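# Fork the loose switch onto the yellow-taped rack rails

## Task

Using the fork, carry the unscrewed switch onto the pair of rack rails marked with yellow tape and push it all the way in. The rack is loose. It must not tip beyond a slight amount, or the task fails, and it must finish in its original spot.

## Robot and tools

Robot: one six-joint arm (Elite-style, UR-like chain) on a base at (0, 0, +0.094) m in the scene frame, slightly tilted. Joints in Joint positions order: shoulder pan, shoulder lift, elbow, wrist 1, wrist 2, wrist 3. The tool is a rigid steel lifting fork with no motor or sensor. No call has a number for it, and no result reports it. A load stays on only through gravity, friction and shape.

Fork geometry: two flat blades, 240 mm long, 30 mm wide, 8 mm thick, 110 mm apart, pointing along the tool point's -y axis. Load faces look along -z, so the blades are level when the tool's +z points straight down. If the noses dip, the load slides off. The tool point sits between the tines, halfway along them, on the load face. The noses are 120 mm toward -y from it, and the upright back legs are 120 mm toward +y. A block about 10 cm out from the last joint's axis, toward the fork's -y, rotates with the fork. A heavier load makes the tool point sag lower and tilt more than commanded. Compare the reported pose with what you sent and correct it.

Frame: the scene frame has its origin on the table top under the base, +z up, and +y to the left when looking along +x. Poses, velocities and targets in results use this frame. Offsets run along its axes, and rotations turn about the Hand target's position. Printed poses can be off by a few cm, more at long reach.

execute_actions(actions, cameras): actions is a list of actions for the single arm. Each action is a table of up to 15 rows, one per 1/30 s step. A short table repeats its last row to fill 15 steps. A row is 6 numbers in [-1, 1]: dx, dy, dz, rx, ry, rz. Together they form an offset, not a pose. It is measured from the Hand target as it stood when that action began, and every row counts from that same start. Repeating an offset therefore moves further. 1.0 equals 0.6 m of translation or 180 degrees. rx, ry, rz make a single rotation vector. A translation longer than 1.0 may be shortened along its direction. An empty actions list returns images and the full state, including the scene number. cameras: names, ["all"] or []. An unknown name invalidates the call.

move(target, speed, blend, blocking, cameras): drives the tool point in a straight line toward an offset from the current Hand target, in the same 6-number layout and scale. target is either one row or a list of up to 15 rows. Every row in the list counts from the same starting Hand target, not from the previous row. speed is in m/s, from 0.002 to 3.2, default 0.25. Rotation is capped at twice that number in rad/s. Give one value, or one per target. blend, in m, rounds corners in a list; 0 (the default) stops at each point. Paths take at least 0.5 s; over 10 s they stop short. A move uses about one action per 0.5 s. It does not avoid obstacles. Faster moves lag, stray and strike harder. Keep the path away from the arm's own base, since passing near it can flip the shoulder posture. blocking=false returns after about 0.5 s while the motion continues. The move: line reports done (within 3 mm and 2 degrees), off_target, moving, held or fault, plus limits (paced = pose clipped, held = steps withheld).

wait(seconds 0 to 10): lets the scene run and returns early if a running move ends. stop(): brakes a running move. Braking needs room, more after a fast move. zoom_image(camera, region [x0,y0,x1,y1] in pixels, at most 504 by 504): enlarges part of the newest image from cam_head_left, cam_head_right or cam_wrist. read_manual(section="licences"): licence text only. finished_scene(scene): ends the scene for good, and the goal must hold without the robot.

Control behaviour: commanded orientation is clipped to within 32 degrees of the measured one each step. Motion trails commands by about 0.15 s. The Hand target line is your last command after clipping, and later offsets count from it. The tool point often settles short of it; an action of all zeros asks for it again, and otherwise send the remaining gap. To release a push, command the target back past the tool point. Joint speed caps are 2.09 (pan, lift), 2.62 (elbow) and 3.14 (wrists) rad/s. A wrist near the pan axis can swing the whole arm.

Faults: the arm is stiff, so aiming even slightly past a firm contact can trip a fault. Contact torque at a joint's load limit (293, 293, 133, 49.8, 49.8, 49.8 N m), or net outside force near 150 N (±25), stops the arm for 10 s. A held load's weight counts toward this. Motor heat builds from holding loads, stretched poses or pushing toward unreachable poses. A MOTOR HOT line appears at 70 °C, and at 85 °C the brakes lock for 30 to 60 s, possibly with no warning. Joint torque readings include the arm's weight, offsets and noise.

Cameras: cam_head_left and cam_head_right (672x504, on one fixed bar) and cam_wrist (672x504, on the hand, can lag during motion). Calibrations are given; fixed cameras may have shifted up to about 2.3 degrees and 9 mm.

Avoid: dropping the switch or letting it fall far, knocking anything off the table, slamming into the rack or table, and tipping or shifting the rack; push gently. A passing disturbance may nudge loose objects.

Each tool is called after ">>>" as name([rows], argument=value, ...), one row to a line, values as JSON.

## Session

>>> execute_actions(actions=[])

Scene clock: 0.00 s.
end_effector_position=(+0.6600, +0.2529, +0.3169) end_effector_quat_wxyz=(+0.049, +0.971, +0.235, +0.002)
Joint positions: [3.144 -1.402 1.911 -2.097 -1.658 1.049]
Joint velocities: within noise
Joint torques (N m): no reading
Hand target: +0.6600, +0.2529, +0.3169; +0.049, +0.971, +0.235, +0.002

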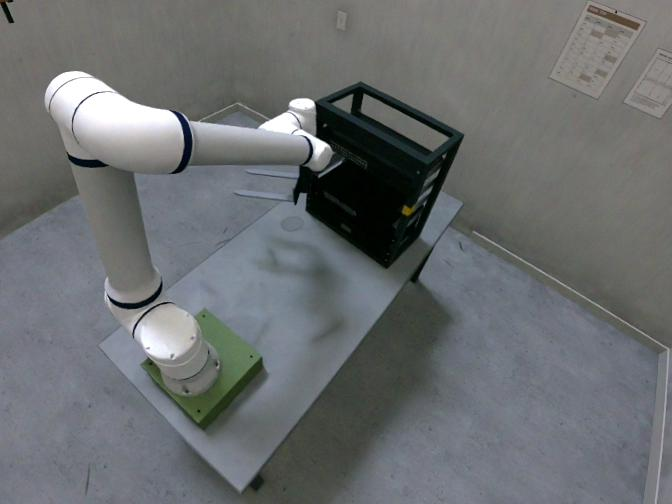

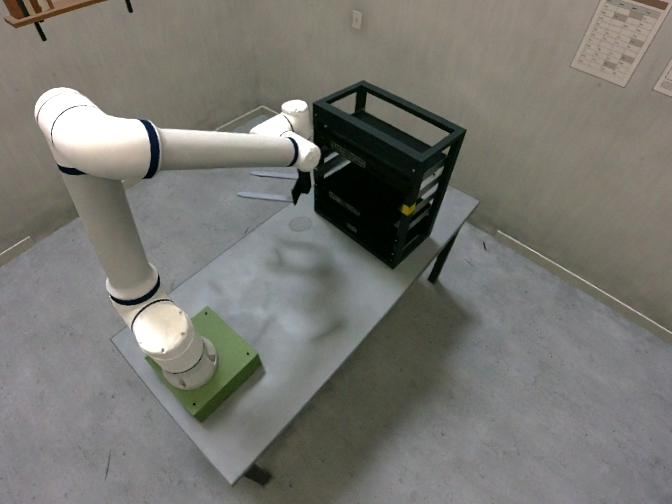

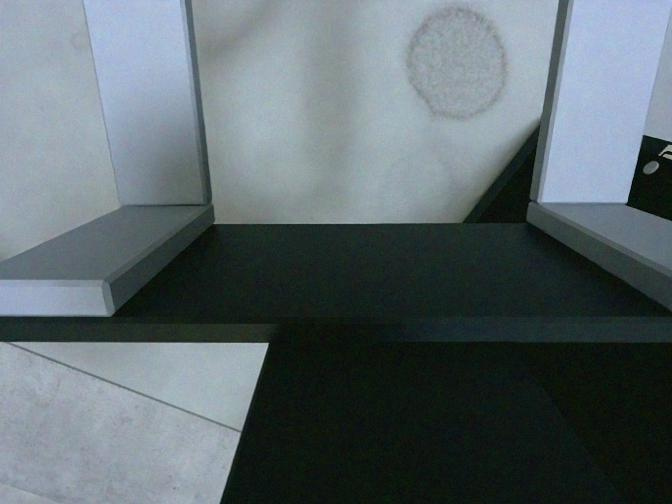

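>>> zoom_image(camera="cam_head_left", region=[230, 60, 490, 290])

>>> zoom_image(camera="cam_head_right", region=[230, 60, 490, 290])

Scaled by 1.938.

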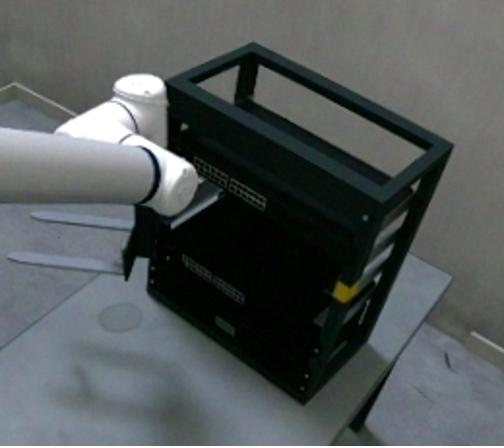

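Scaled by 1.938.

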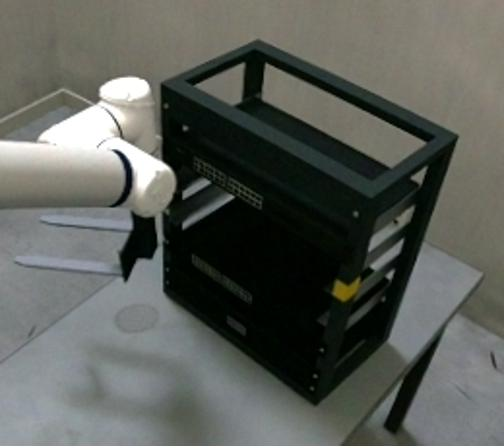

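>>> move(target=[-0.0917, -0.4215, 0.4818, 0.3628, -0.229, -0.5709], speed=0.4, cameras=["all"])

Scene clock: 82.60 s.
end_effector_position=(+0.6049, +0.0000, +0.6059) end_effector_quat_wxyz=(-0.354, +0.613, -0.612, +0.354)
Joint positions: [2.49 -2.209 2.668 -2.939 -0.982 2.74]
Joint torques (N m): [10.2 18.45 -72.33 -12.34 0.65 3.33]
Hand target: +0.6050, +0.0000, +0.6059; -0.354, +0.613, -0.612, +0.354
Off the commanded pose: 0.000 m, 0 deg.
move: done
camera_calibration:
cam_wrist: T_world_to_cam=[[0.0180334, -0.999547, -0.0240856, 0.0131983], [-0.768828, 0.00153776, -0.639454, 0.723872], [0.639201, 0.0300492, -0.768452, 0.173371], [0, 0, 0, 1]] pos_world=[0.445476, 0.00686947, 0.596428]

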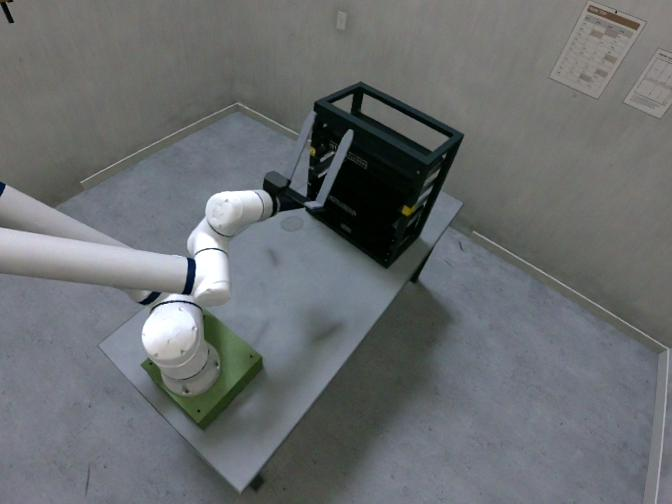

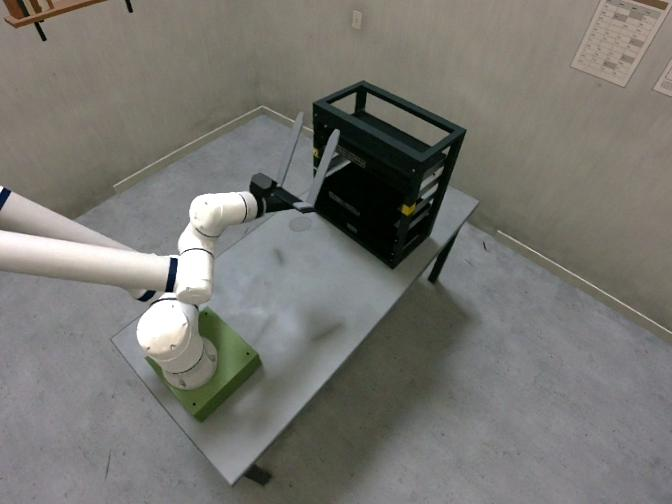

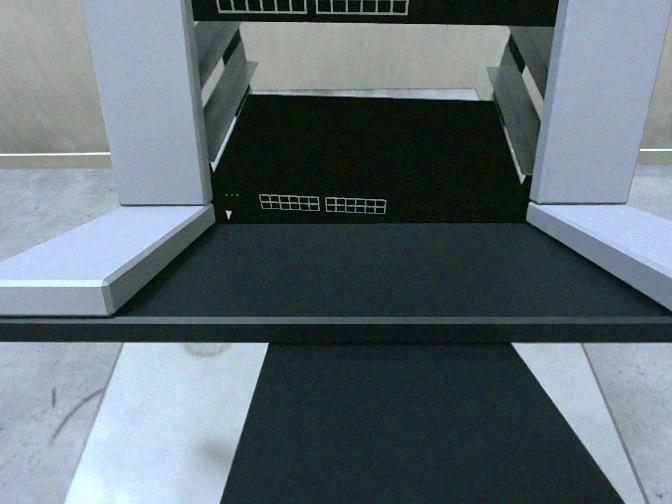

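>>> zoom_image(camera="cam_wrist", region=[190, 0, 560, 230])

>>> zoom_image(camera="cam_head_right", region=[290, 70, 490, 280])

>>> zoom_image(camera="cam_head_left", region=[290, 70, 490, 280])

Scaled by 1.362.

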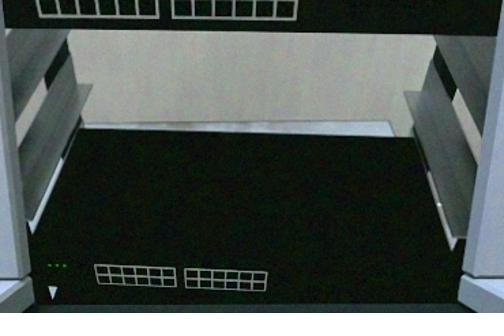

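Scaled by 2.400.

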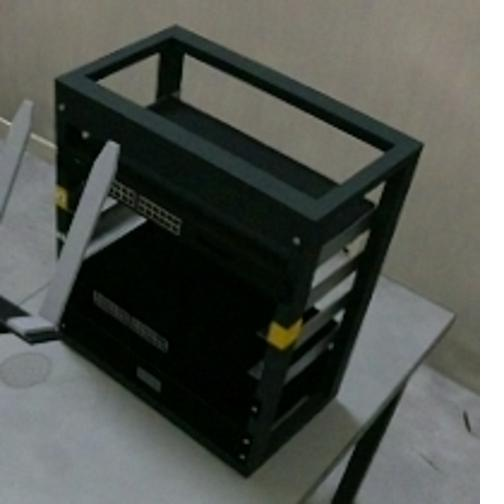

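Scaled by 2.400.

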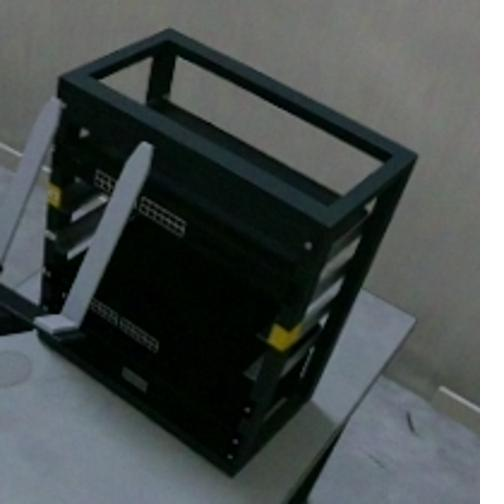

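>>> move(target=[-0.0517, 0.2333, -0.2067, 0, -0.1111, 0], speed=0.4, cameras=["cam_wrist"])

>>> zoom_image(camera="cam_wrist", region=[190, 0, 560, 230])

>>> zoom_image(camera="cam_wrist", region=[0, 0, 220, 220])

Scene clock: 105.33 s.
end_effector_position=(+0.5739, +0.1400, +0.4819) end_effector_quat_wxyz=(-0.455, +0.542, -0.541, +0.455)
Joint positions: [3.027 -1.101 2.787 -4.638 -1.411 3.117]
Joint torques (N m): [9.16 -32.08 -16.81 -11.64 -2.53 3.37]
Hand target: +0.5739, +0.1400, +0.4819; -0.455, +0.542, -0.541, +0.455
Off the commanded pose: 0.000 m, 0 deg.
move: done
camera_calibration:
cam_wrist: T_world_to_cam=[[0.0250444, -0.99955, -0.0165077, 0.143008], [-0.503899, 0.0016396, -0.863761, 0.576542], [0.863399, 0.0299506, -0.503631, -0.162628], [0, 0, 0, 1]] pos_world=[0.427351, 0.14687, 0.41845]
Images, in order (width x height): cam_wrist 672x504.

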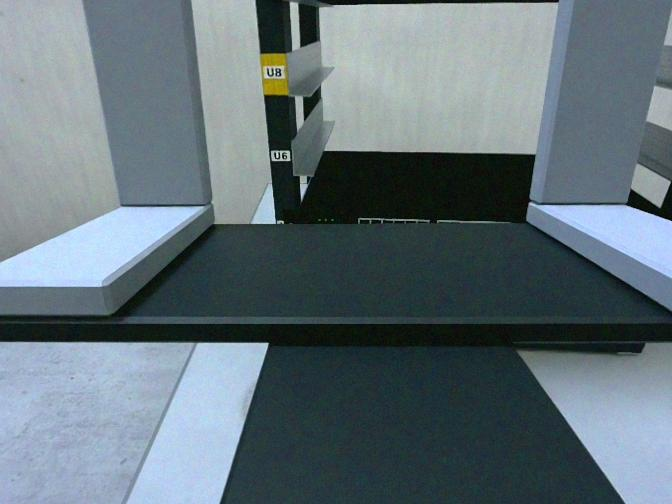

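Scaled by 1.362.

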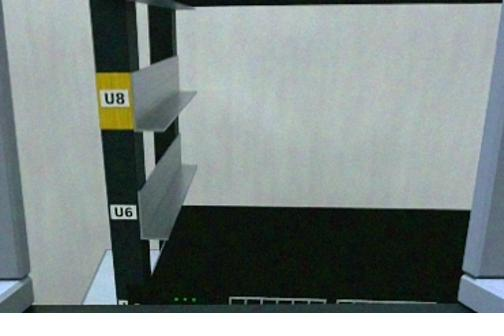

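Scaled by 2.291.

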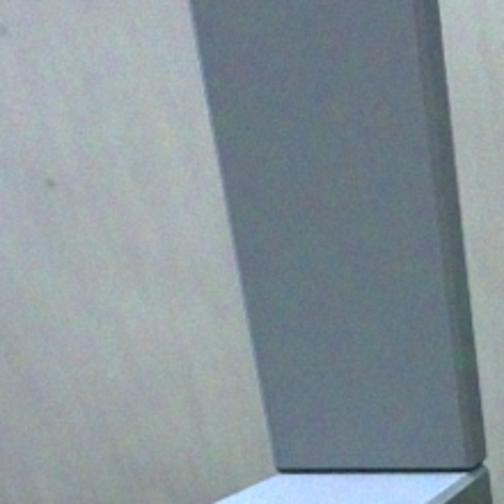

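>>> move(target=[0, 0, -0.25, 0, 0, 0], speed=0.4, cameras=["cam_wrist"])

>>> zoom_image(camera="cam_wrist", region=[190, 0, 560, 230])

Scene clock: 110.17 s.
end_effector_position=(+0.5737, +0.1402, +0.4412) end_effector_quat_wxyz=(-0.450, +0.545, -0.545, +0.451)
Joint positions: [3.031 -0.936 2.782 -4.783 -1.417 3.117]
Joint torques (N m): [-21.23 -68.36 21.49 -6.39 2.13 2.35]
Hand target: +0.5737, +0.1402, +0.4413; -0.450, +0.545, -0.545, +0.451 (not the last commanded pose)
Off the commanded pose: 0.109 m, 1 deg.
move: held (a check stopped the path); limits=held
pose unreachable: on one or more control steps of this call, first in action 0 (counted from 0), an arm could not follow its commanded pose, so it was not sent that pose on those steps. It may still have moved: this result reports where it is.
cause: moving toward the commanded pose would bring two parts of the arm too close to each other (joints 3 (elbow) to 5 (wrist 2) lie between them).
camera_calibration:
cam_wrist: T_world_to_cam=[[0.022676, -0.999586, -0.0177192, 0.144478], [-0.516709, 0.00345495, -0.856154, 0.545001], [0.855861, 0.0285698, -0.516416, -0.172732], [0, 0, 0, 1]] pos_world=[0.426165, 0.147471, 0.379964]
Images, in order (width x height): cam_wrist 672x504.

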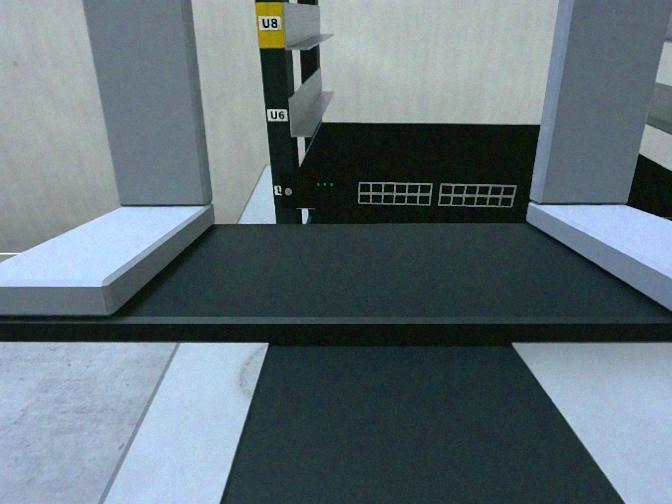

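Scaled by 1.362.

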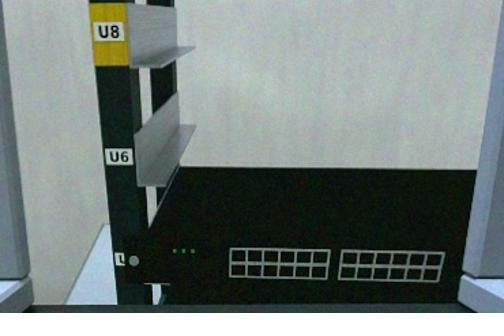

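>>> move(target=[0, 0, 0.38, 0, 0, 0], speed=0.4, cameras=["cam_wrist"])

>>> zoom_image(camera="cam_wrist", region=[190, 0, 560, 230])

Scene clock: 114.63 s.
end_effector_position=(+0.5737, +0.1402, +0.6693) end_effector_quat_wxyz=(-0.450, +0.545, -0.545, +0.451)
Joint positions: [3.027 -1.87 2.681 -3.749 -1.413 3.116]
Joint torques (N m): [-22.84 -31.14 -79.74 -6.04 2.04 -2.04]
Hand target: +0.5737, +0.1402, +0.6693; -0.450, +0.545, -0.545, +0.451
Off the commanded pose: 0.000 m, 0 deg.
move: done
camera_calibration:
cam_wrist: T_world_to_cam=[[0.0225766, -0.999585, -0.0178881, 0.148665], [-0.516593, 0.00365481, -0.856223, 0.740253], [0.855933, 0.0285714, -0.516297, -0.0550411], [0, 0, 0, 1]] pos_world=[0.426165, 0.14747, 0.608063]
Images, in order (width x height): cam_wrist 672x504.

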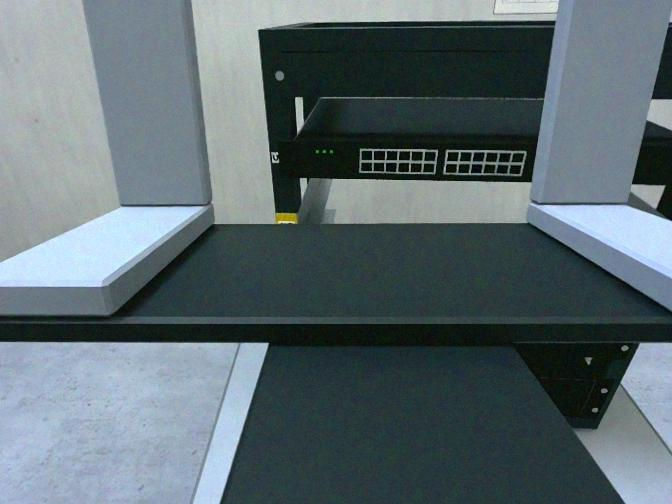

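Scaled by 1.362.

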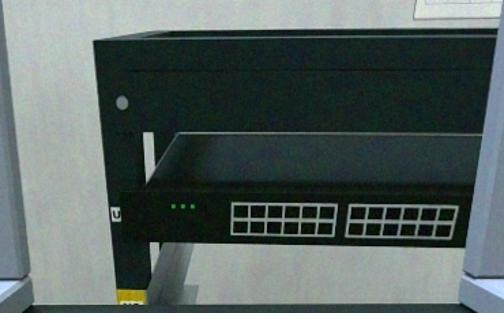

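>>> zoom_image(camera="cam_wrist", region=[0, 180, 260, 350])

>>> zoom_image(camera="cam_wrist", region=[490, 0, 672, 230])

>>> zoom_image(camera="cam_wrist", region=[500, 330, 672, 460])

Scaled by 1.938.

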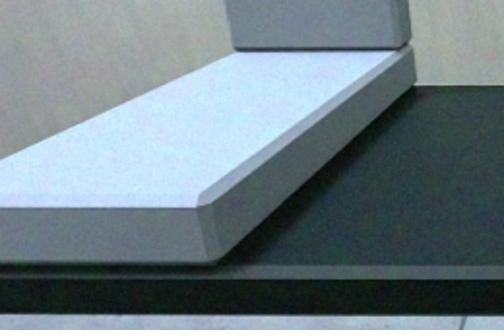

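Scaled by 2.191.

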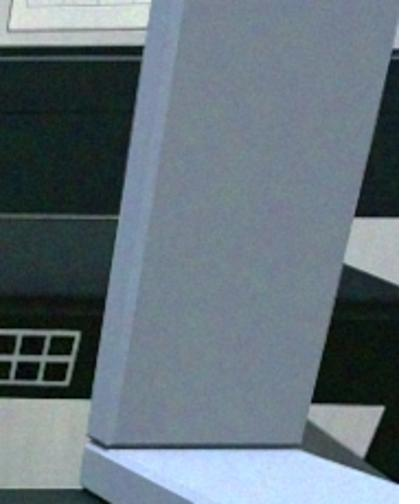

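Scaled by 2.930.

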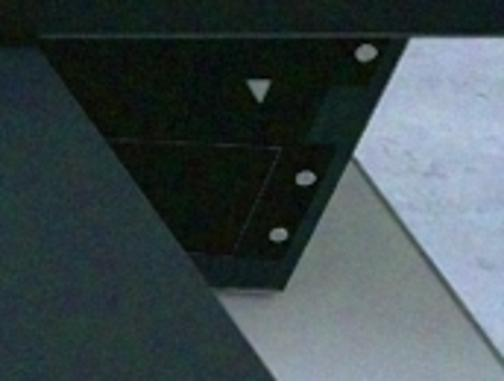

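>>> move(target=[0, -0.4667, 0, 0, 0, 0], speed=0.4, cameras=["cam_wrist"])

>>> zoom_image(camera="cam_wrist", region=[190, 0, 560, 230])

>>> zoom_image(camera="cam_wrist", region=[380, 0, 560, 120])

>>> zoom_image(camera="cam_wrist", region=[380, 110, 560, 230])

Scene clock: 193.53 s.
end_effector_position=(+0.5737, -0.1398, +0.6693) end_effector_quat_wxyz=(-0.450, +0.545, -0.545, +0.451)
Joint positions: [2.05 -1.955 2.705 -3.437 -0.475 2.739]
Joint torques (N m): [-22.63 -20.26 -78.98 -3.26 4.69 -2.21]
Hand target: +0.5737, -0.1398, +0.6693; -0.450, +0.545, -0.545, +0.451
Off the commanded pose: 0.000 m, 0 deg.
move: done
camera_calibration:
cam_wrist: T_world_to_cam=[[0.022493, -0.999588, -0.0178351, -0.131218], [-0.516519, 0.00365504, -0.856268, 0.741323], [0.85598, 0.0284722, -0.516224, -0.0472035], [0, 0, 0, 1]] pos_world=[0.426264, -0.132529, 0.608063]
Images, in order (width x height): cam_wrist 672x504.

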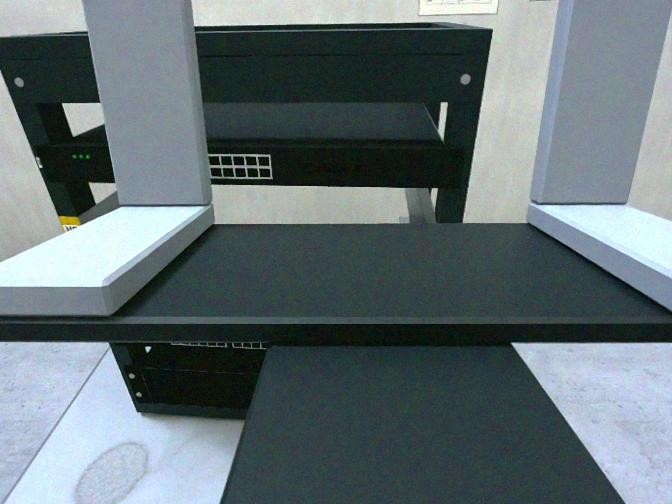

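Scaled by 1.362.

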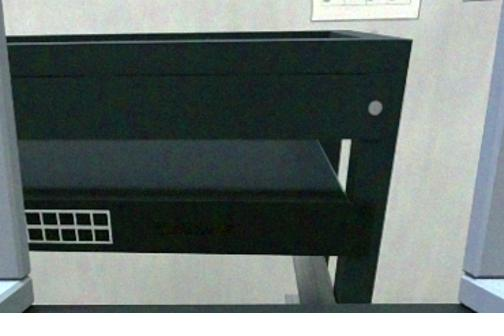

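Scaled by 2.800.

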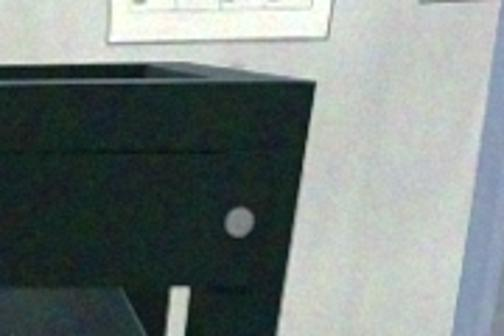

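Scaled by 2.800.

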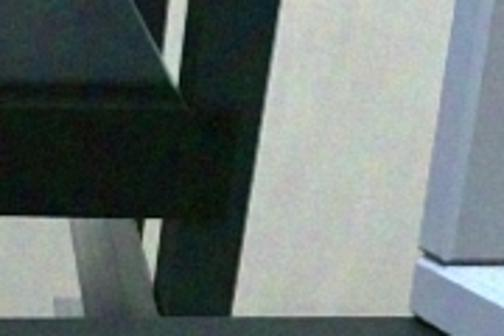

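>>> move(target=[0, -0.35, 0, 0, 0, 0], speed=0.4, cameras=["cam_wrist", "cam_head_left", "cam_head_right"])

>>> zoom_image(camera="cam_wrist", region=[200, 0, 430, 160])

>>> zoom_image(camera="cam_head_right", region=[300, 70, 480, 190])

>>> zoom_image(camera="cam_head_left", region=[300, 70, 480, 190])

Scene clock: 217.87 s.
end_effector_position=(+0.5737, -0.3498, +0.6693) end_effector_quat_wxyz=(-0.450, +0.545, -0.545, +0.451)
Joint positions: [1.839 -1.694 2.497 -3.194 -0.299 2.42]
Joint torques (N m): [-21.5 -46.11 -76.55 -3.03 6.81 -2.23]
Hand target: +0.5737, -0.3498, +0.6693; -0.450, +0.545, -0.545, +0.451
Off the commanded pose: 0.000 m, 0 deg.
move: done
camera_calibration:
cam_wrist: T_world_to_cam=[[0.022491, -0.999588, -0.0178385, -0.341126], [-0.516637, 0.00365513, -0.856197, 0.742046], [0.855909, 0.0284727, -0.516341, -0.0410372], [0, 0, 0, 1]] pos_world=[0.426165, -0.342529, 0.608063]

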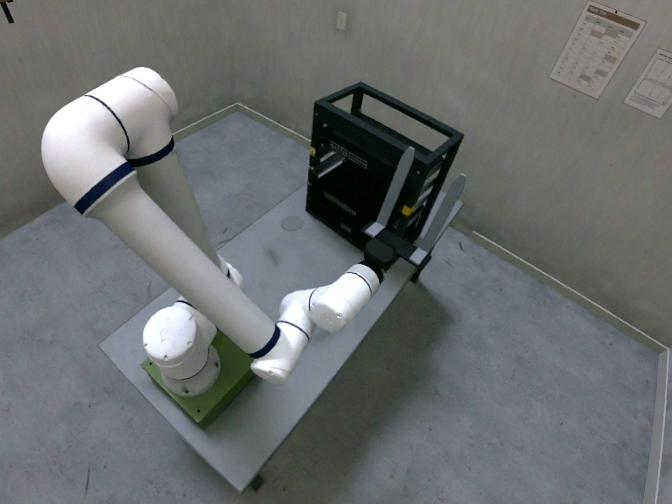

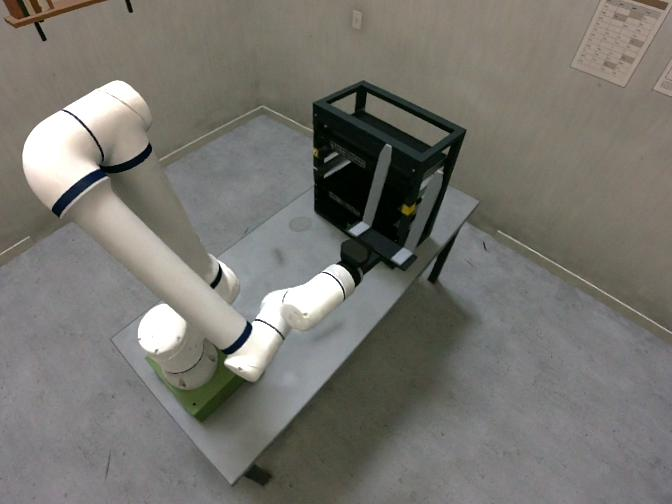

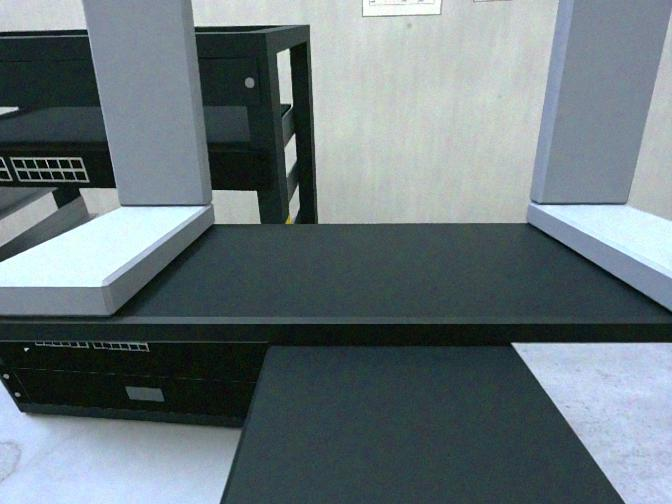

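Scaled by 2.191.

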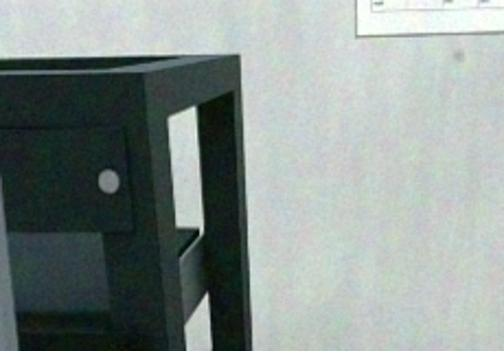

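Scaled by 2.800.

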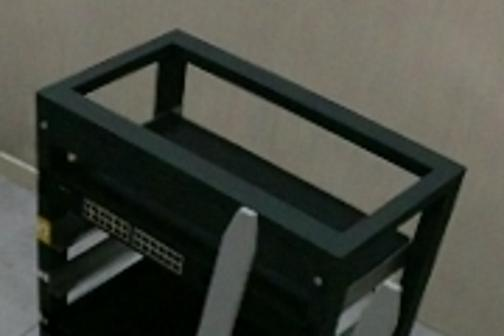

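Scaled by 2.800.

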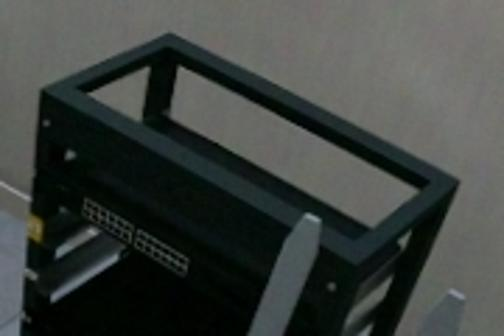

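>>> move(target=[0.0772, 0.5807, -0.3655, 0.0144, 0.4396, -0.0174], speed=0.35, cameras=["all"])

Scene clock: 262.77 s.
end_effector_position=(+0.6200, -0.0015, +0.4500) end_effector_quat_wxyz=(+0.000, +0.684, -0.730, +0.000)
Joint positions: [2.818 -1.957 2.16 -1.76 -1.57 2.837]
Joint torques (N m): [10.45 -8.46 -101.21 -5.39 -1.85 3.19]
Hand target: +0.6200, -0.0014, +0.4500; +0.000, +0.684, -0.730, +0.000
Off the commanded pose: 0.000 m, 0 deg.
move: done
camera_calibration:
cam_wrist: T_world_to_cam=[[-0.0784733, -0.996588, -0.0255655, 0.0681768], [-0.935931, 0.0648167, 0.346167, 0.295852], [-0.343329, 0.0510925, -0.937824, 0.729395], [0, 0, 0, 1]] pos_world=[0.53267, 0.0115014, 0.583373]

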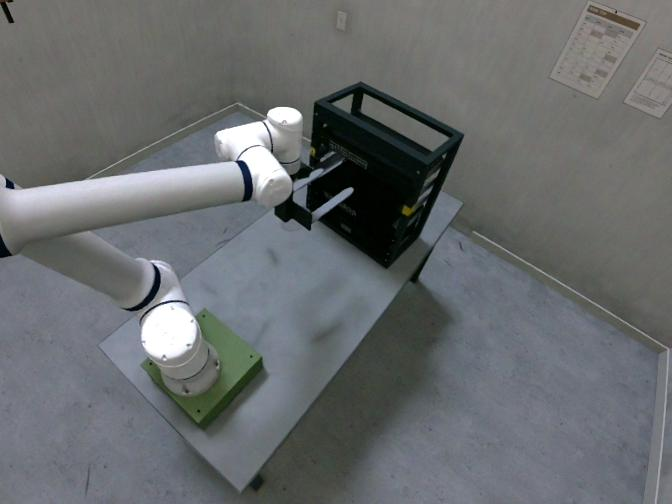

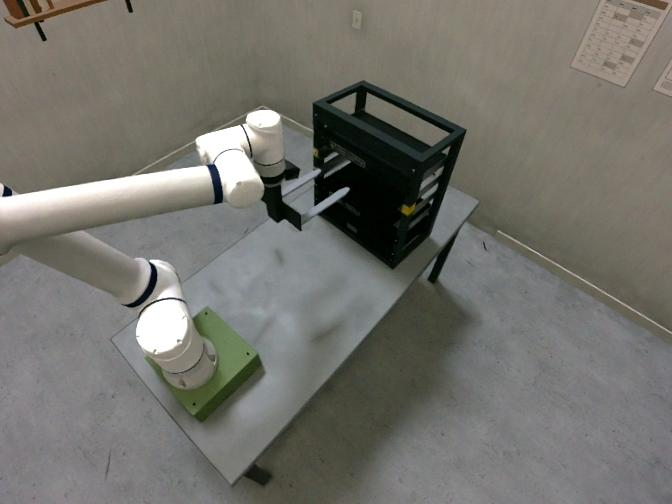

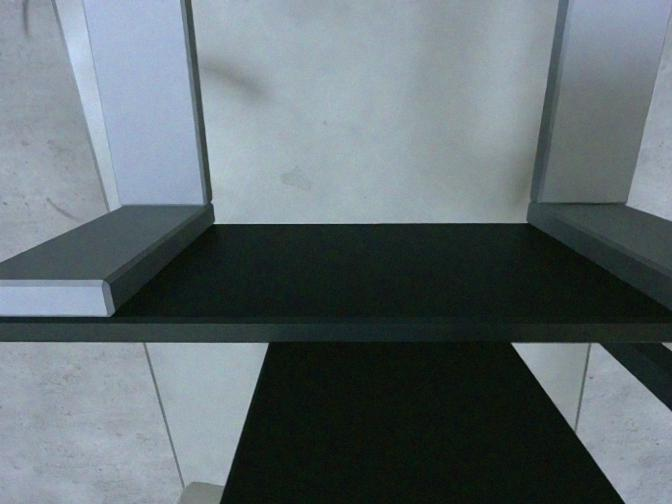

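>>> zoom_image(camera="cam_head_left", region=[270, 90, 450, 250])

>>> zoom_image(camera="cam_head_right", region=[250, 90, 450, 250])

Scaled by 2.800.

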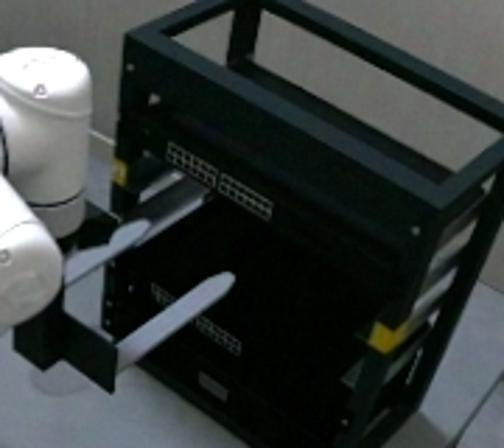

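Scaled by 2.520.

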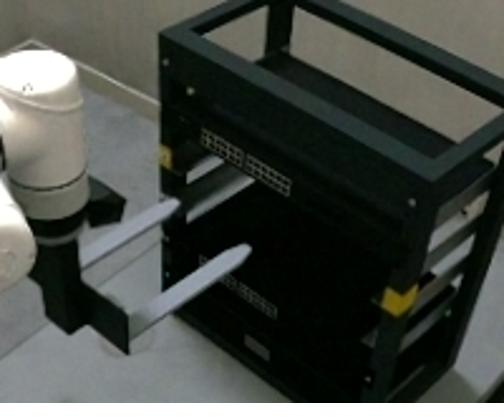

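>>> move([
  [0.1472, -0.0097, -0.0633, 0, 0, 0],
  [0.4798, -0.0315, -0.0633, 0, 0, 0],
], speed=[0.2, 0.12], blend=[0.02, 0], cameras=["all"])

>>> zoom_image(camera="cam_head_left", region=[270, 70, 450, 250])

>>> zoom_image(camera="cam_head_right", region=[270, 70, 450, 250])

Scene clock: 301.60 s.
end_effector_position=(+0.9077, -0.0203, +0.4120) end_effector_quat_wxyz=(+0.000, +0.684, -0.730, +0.000)
Joint positions: [2.936 -1.421 1.771 -1.906 -1.568 2.955]
Joint torques (N m): [9.81 -63.96 -98.41 -5.39 -0.73 3.42]
Hand target: +0.9079, -0.0203, +0.4120; +0.000, +0.684, -0.730, +0.000
Off the commanded pose: 0.000 m, 0 deg.
move: done
camera_calibration:
cam_wrist: T_world_to_cam=[[-0.0786079, -0.996577, -0.025601, 0.0711837], [-0.935812, 0.0649144, 0.346471, 0.579324], [-0.343623, 0.051193, -0.937711, 0.793708], [0, 0, 0, 1]] pos_world=[0.82047, -0.00729875, 0.545373]

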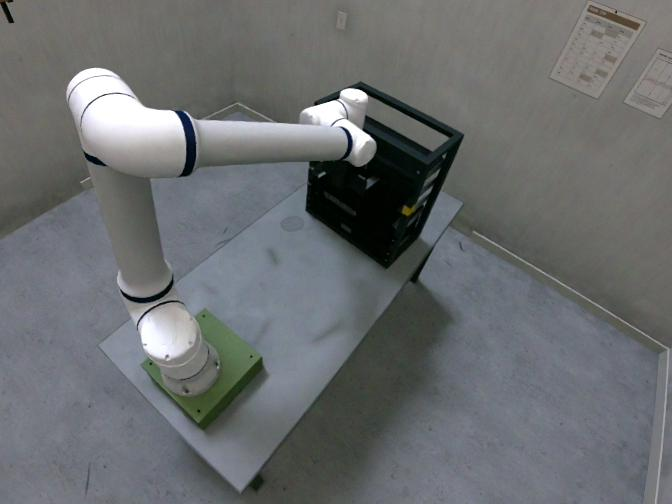

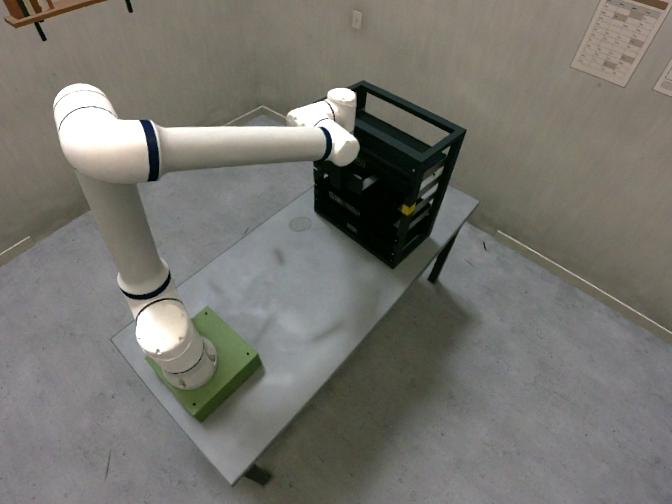

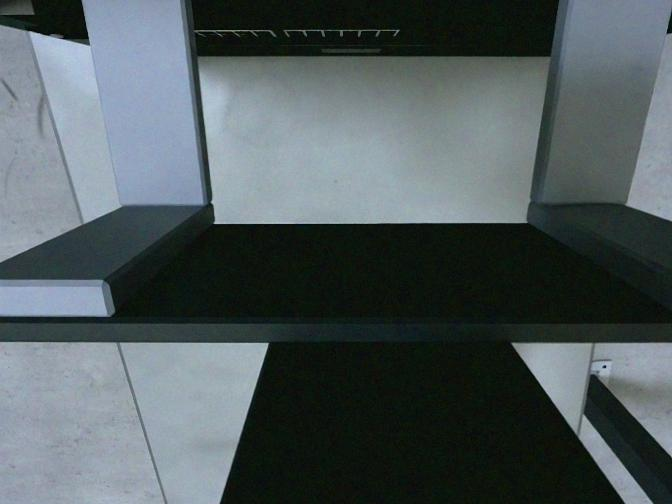

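Scaled by 2.800.

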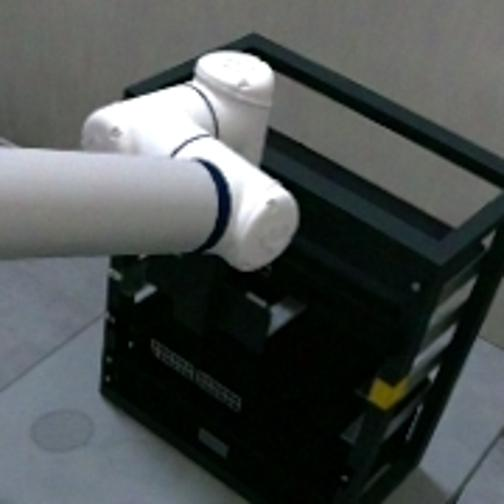

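Scaled by 2.800.

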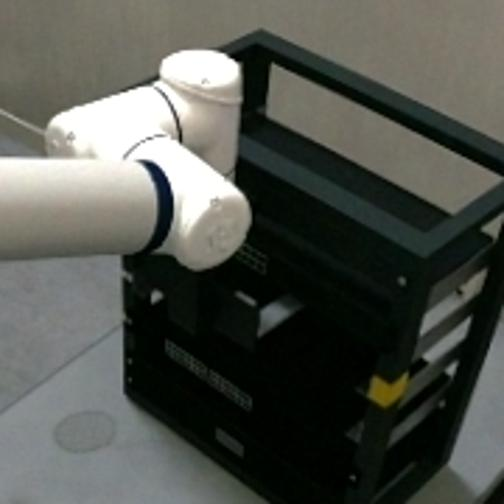

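>>> zoom_image(camera="cam_wrist", region=[180, 0, 370, 80])

>>> zoom_image(camera="cam_wrist", region=[370, 0, 560, 80])

>>> zoom_image(camera="cam_wrist", region=[0, 0, 110, 80])

Scaled by 2.653.

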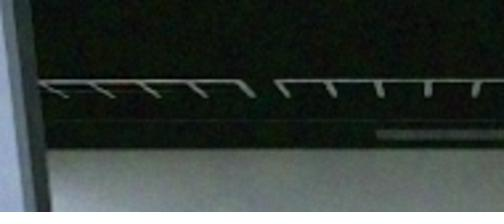

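Scaled by 2.653.

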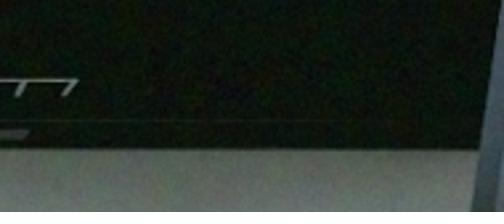

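Scaled by 4.582.

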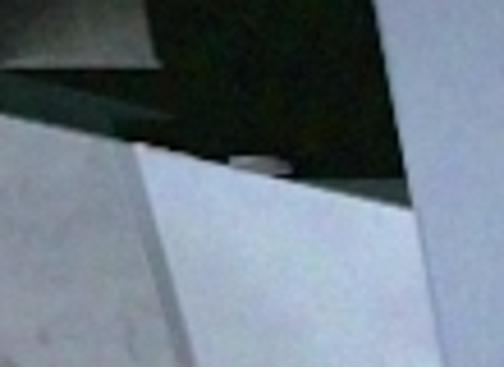

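>>> zoom_image(camera="cam_wrist", region=[195, 190, 275, 250])

>>> zoom_image(camera="cam_wrist", region=[470, 190, 550, 250])

>>> zoom_image(camera="cam_wrist", region=[0, 300, 80, 360])

>>> zoom_image(camera="cam_wrist", region=[592, 300, 672, 360])

Scaled by 6.300.

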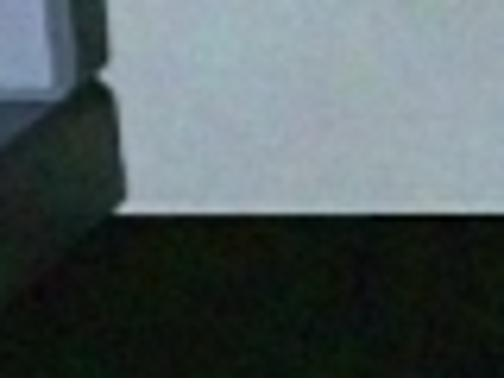

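Scaled by 6.300.

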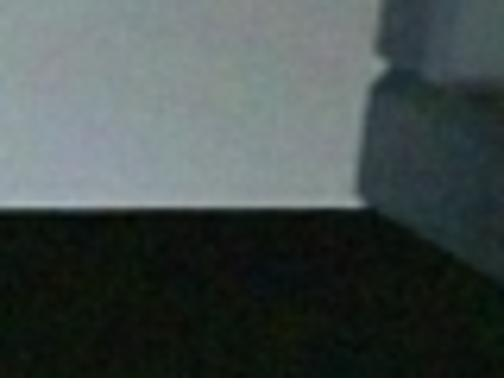

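Scaled by 6.300.

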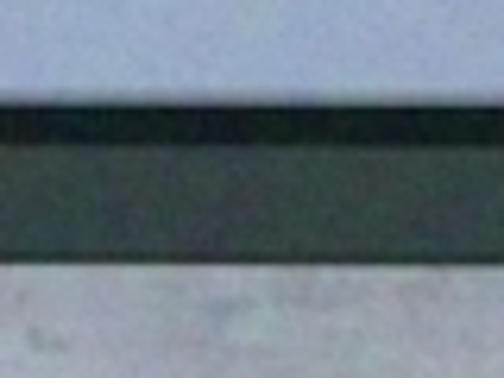

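Scaled by 6.300.

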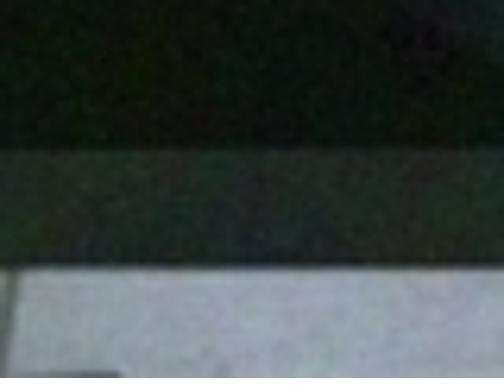

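>>> move(target=[0, -0.0067, 0.03, 0, 0, -0.0025], speed=0.05)

Scene clock: 344.07 s.
end_effector_position=(+0.9079, -0.0243, +0.4298) end_effector_quat_wxyz=(+0.000, +0.681, -0.733, +0.000)
Joint positions: [2.932 -1.43 1.748 -1.875 -1.569 2.959]
Joint torques (N m): [-22.39 -91.37 -98.25 -5.55 -1.63 3.31]
Hand target: +0.9079, -0.0243, +0.4300; +0.000, +0.681, -0.733, +0.000
Off the commanded pose: 0.000 m, 0 deg.
move: done

>>> move(target=[0, 0, 0.015, 0, 0, 0], speed=0.03)

Scene clock: 347.23 s.
end_effector_position=(+0.9078, -0.0243, +0.4387) end_effector_quat_wxyz=(+0.000, +0.681, -0.733, +0.000)
Joint positions: [2.932 -1.434 1.736 -1.859 -1.569 2.959]
Joint torques (N m): [-21.29 -98.29 -107.7 -6.79 -1.46 0.91]
Hand target: +0.9079, -0.0243, +0.4390; +0.000, +0.681, -0.733, +0.000
Off the commanded pose: 0.000 m, 0 deg.
move: done

>>> move(target=[0, 0, 0.01, 0, 0, 0], speed=0.03)

Scene clock: 349.40 s.
end_effector_position=(+0.9079, -0.0243, +0.4448) end_effector_quat_wxyz=(+0.000, +0.681, -0.733, +0.000)
Joint positions: [2.932 -1.437 1.729 -1.848 -1.569 2.959]
Joint torques (N m): [-20.67 -126.41 -141.46 -18.17 1.96 -1.41]
Hand target: +0.9079, -0.0243, +0.4450; +0.000, +0.681, -0.733, +0.000
Off the commanded pose: 0.000 m, 0 deg.
move: done

>>> move(target=[0, 0, 0.005, 0, 0, 0], speed=0.03, cameras=["cam_head_right", "cam_head_left"])

>>> zoom_image(camera="cam_head_right", region=[290, 70, 470, 250])

>>> zoom_image(camera="cam_head_left", region=[290, 70, 470, 250])

Scene clock: 356.33 s.
end_effector_position=(+0.9079, -0.0243, +0.4479) end_effector_quat_wxyz=(+0.000, +0.681, -0.733, +0.000)
Joint positions: [2.932 -1.438 1.725 -1.843 -1.569 2.959]
Joint torques (N m): [-22.61 -127.25 -143.01 -18.91 2.63 -1.54]
Hand target: +0.9079, -0.0243, +0.4480; +0.000, +0.681, -0.733, +0.000
Off the commanded pose: 0.000 m, 0 deg.
move: done
Images, in order (width x height): cam_head_left 672x504, cam_head_right 672x504.

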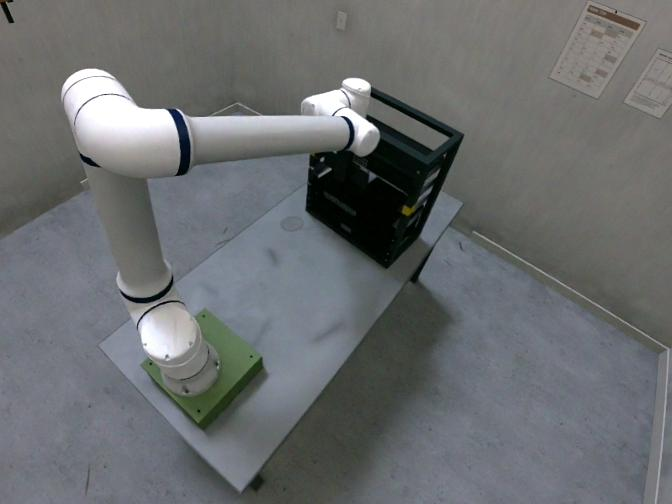

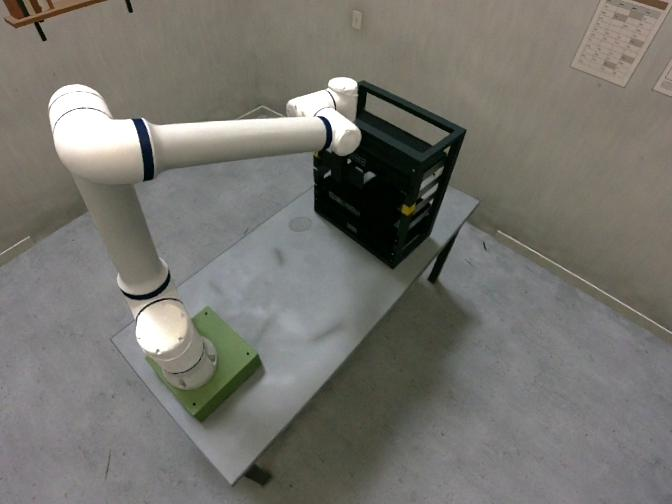

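Scaled by 2.800.

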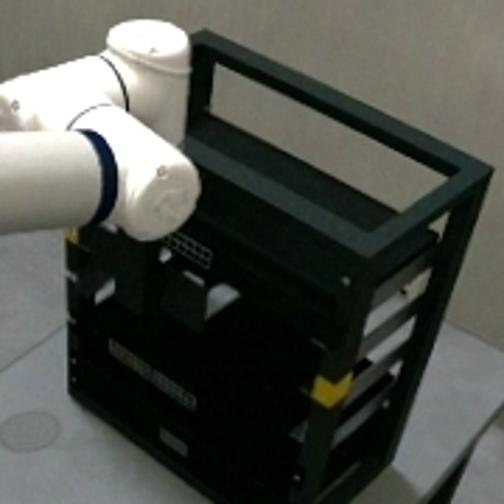

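Scaled by 2.800.

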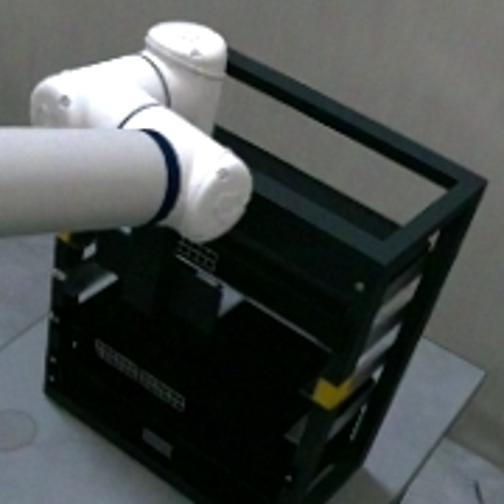

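>>> move(target=[-0.0831, 0.0061, 0, 0, 0, 0], speed=0.06, cameras=["cam_head_right", "cam_head_left"])

>>> zoom_image(camera="cam_head_right", region=[290, 70, 470, 250])

>>> zoom_image(camera="cam_head_left", region=[290, 70, 470, 250])

Scene clock: 361.83 s.
end_effector_position=(+0.8582, -0.0207, +0.4480) end_effector_quat_wxyz=(+0.000, +0.681, -0.733, +0.000)
Joint positions: [2.919 -1.52 1.813 -1.85 -1.569 2.946]
Joint torques (N m): [-22.53 -115.7 -118.88 -23.78 0.67 -2.22]
Hand target: +0.8580, -0.0207, +0.4480; +0.000, +0.681, -0.733, +0.000
Off the commanded pose: 0.000 m, 0 deg.
move: done
Images, in order (width x height): cam_head_left 672x504, cam_head_right 672x504.

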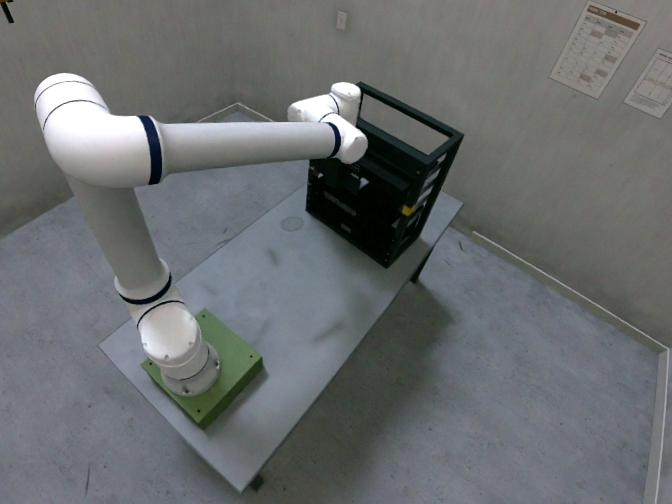

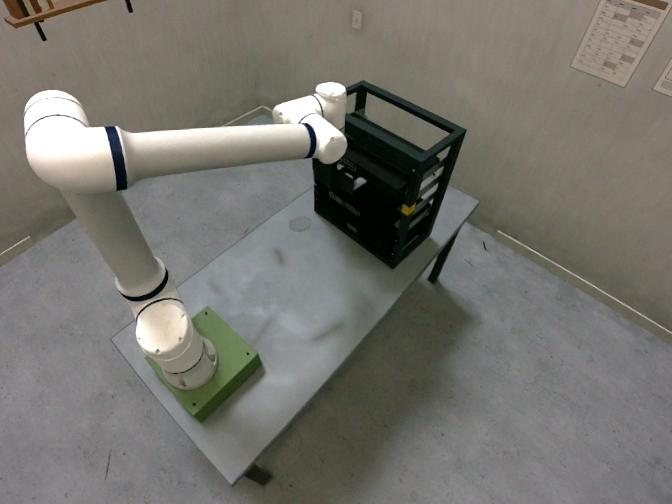

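Scaled by 2.800.

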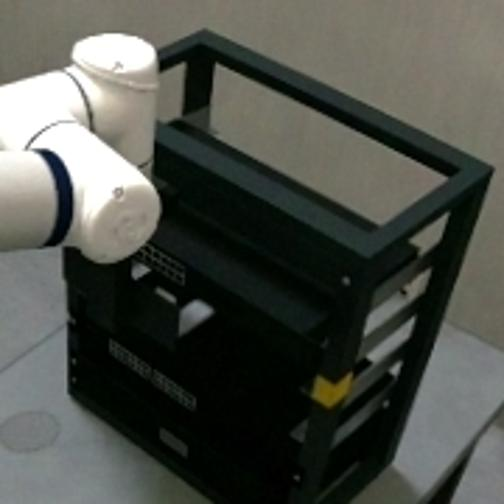

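Scaled by 2.800.

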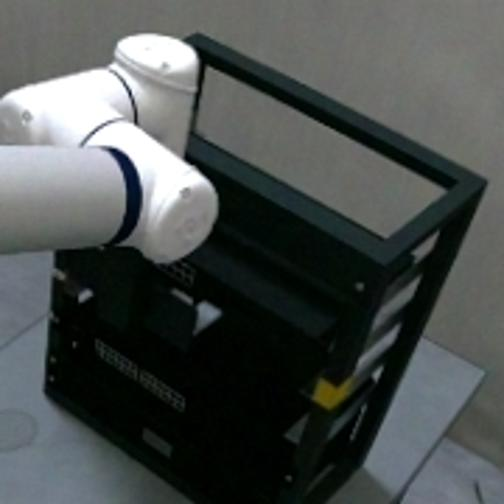

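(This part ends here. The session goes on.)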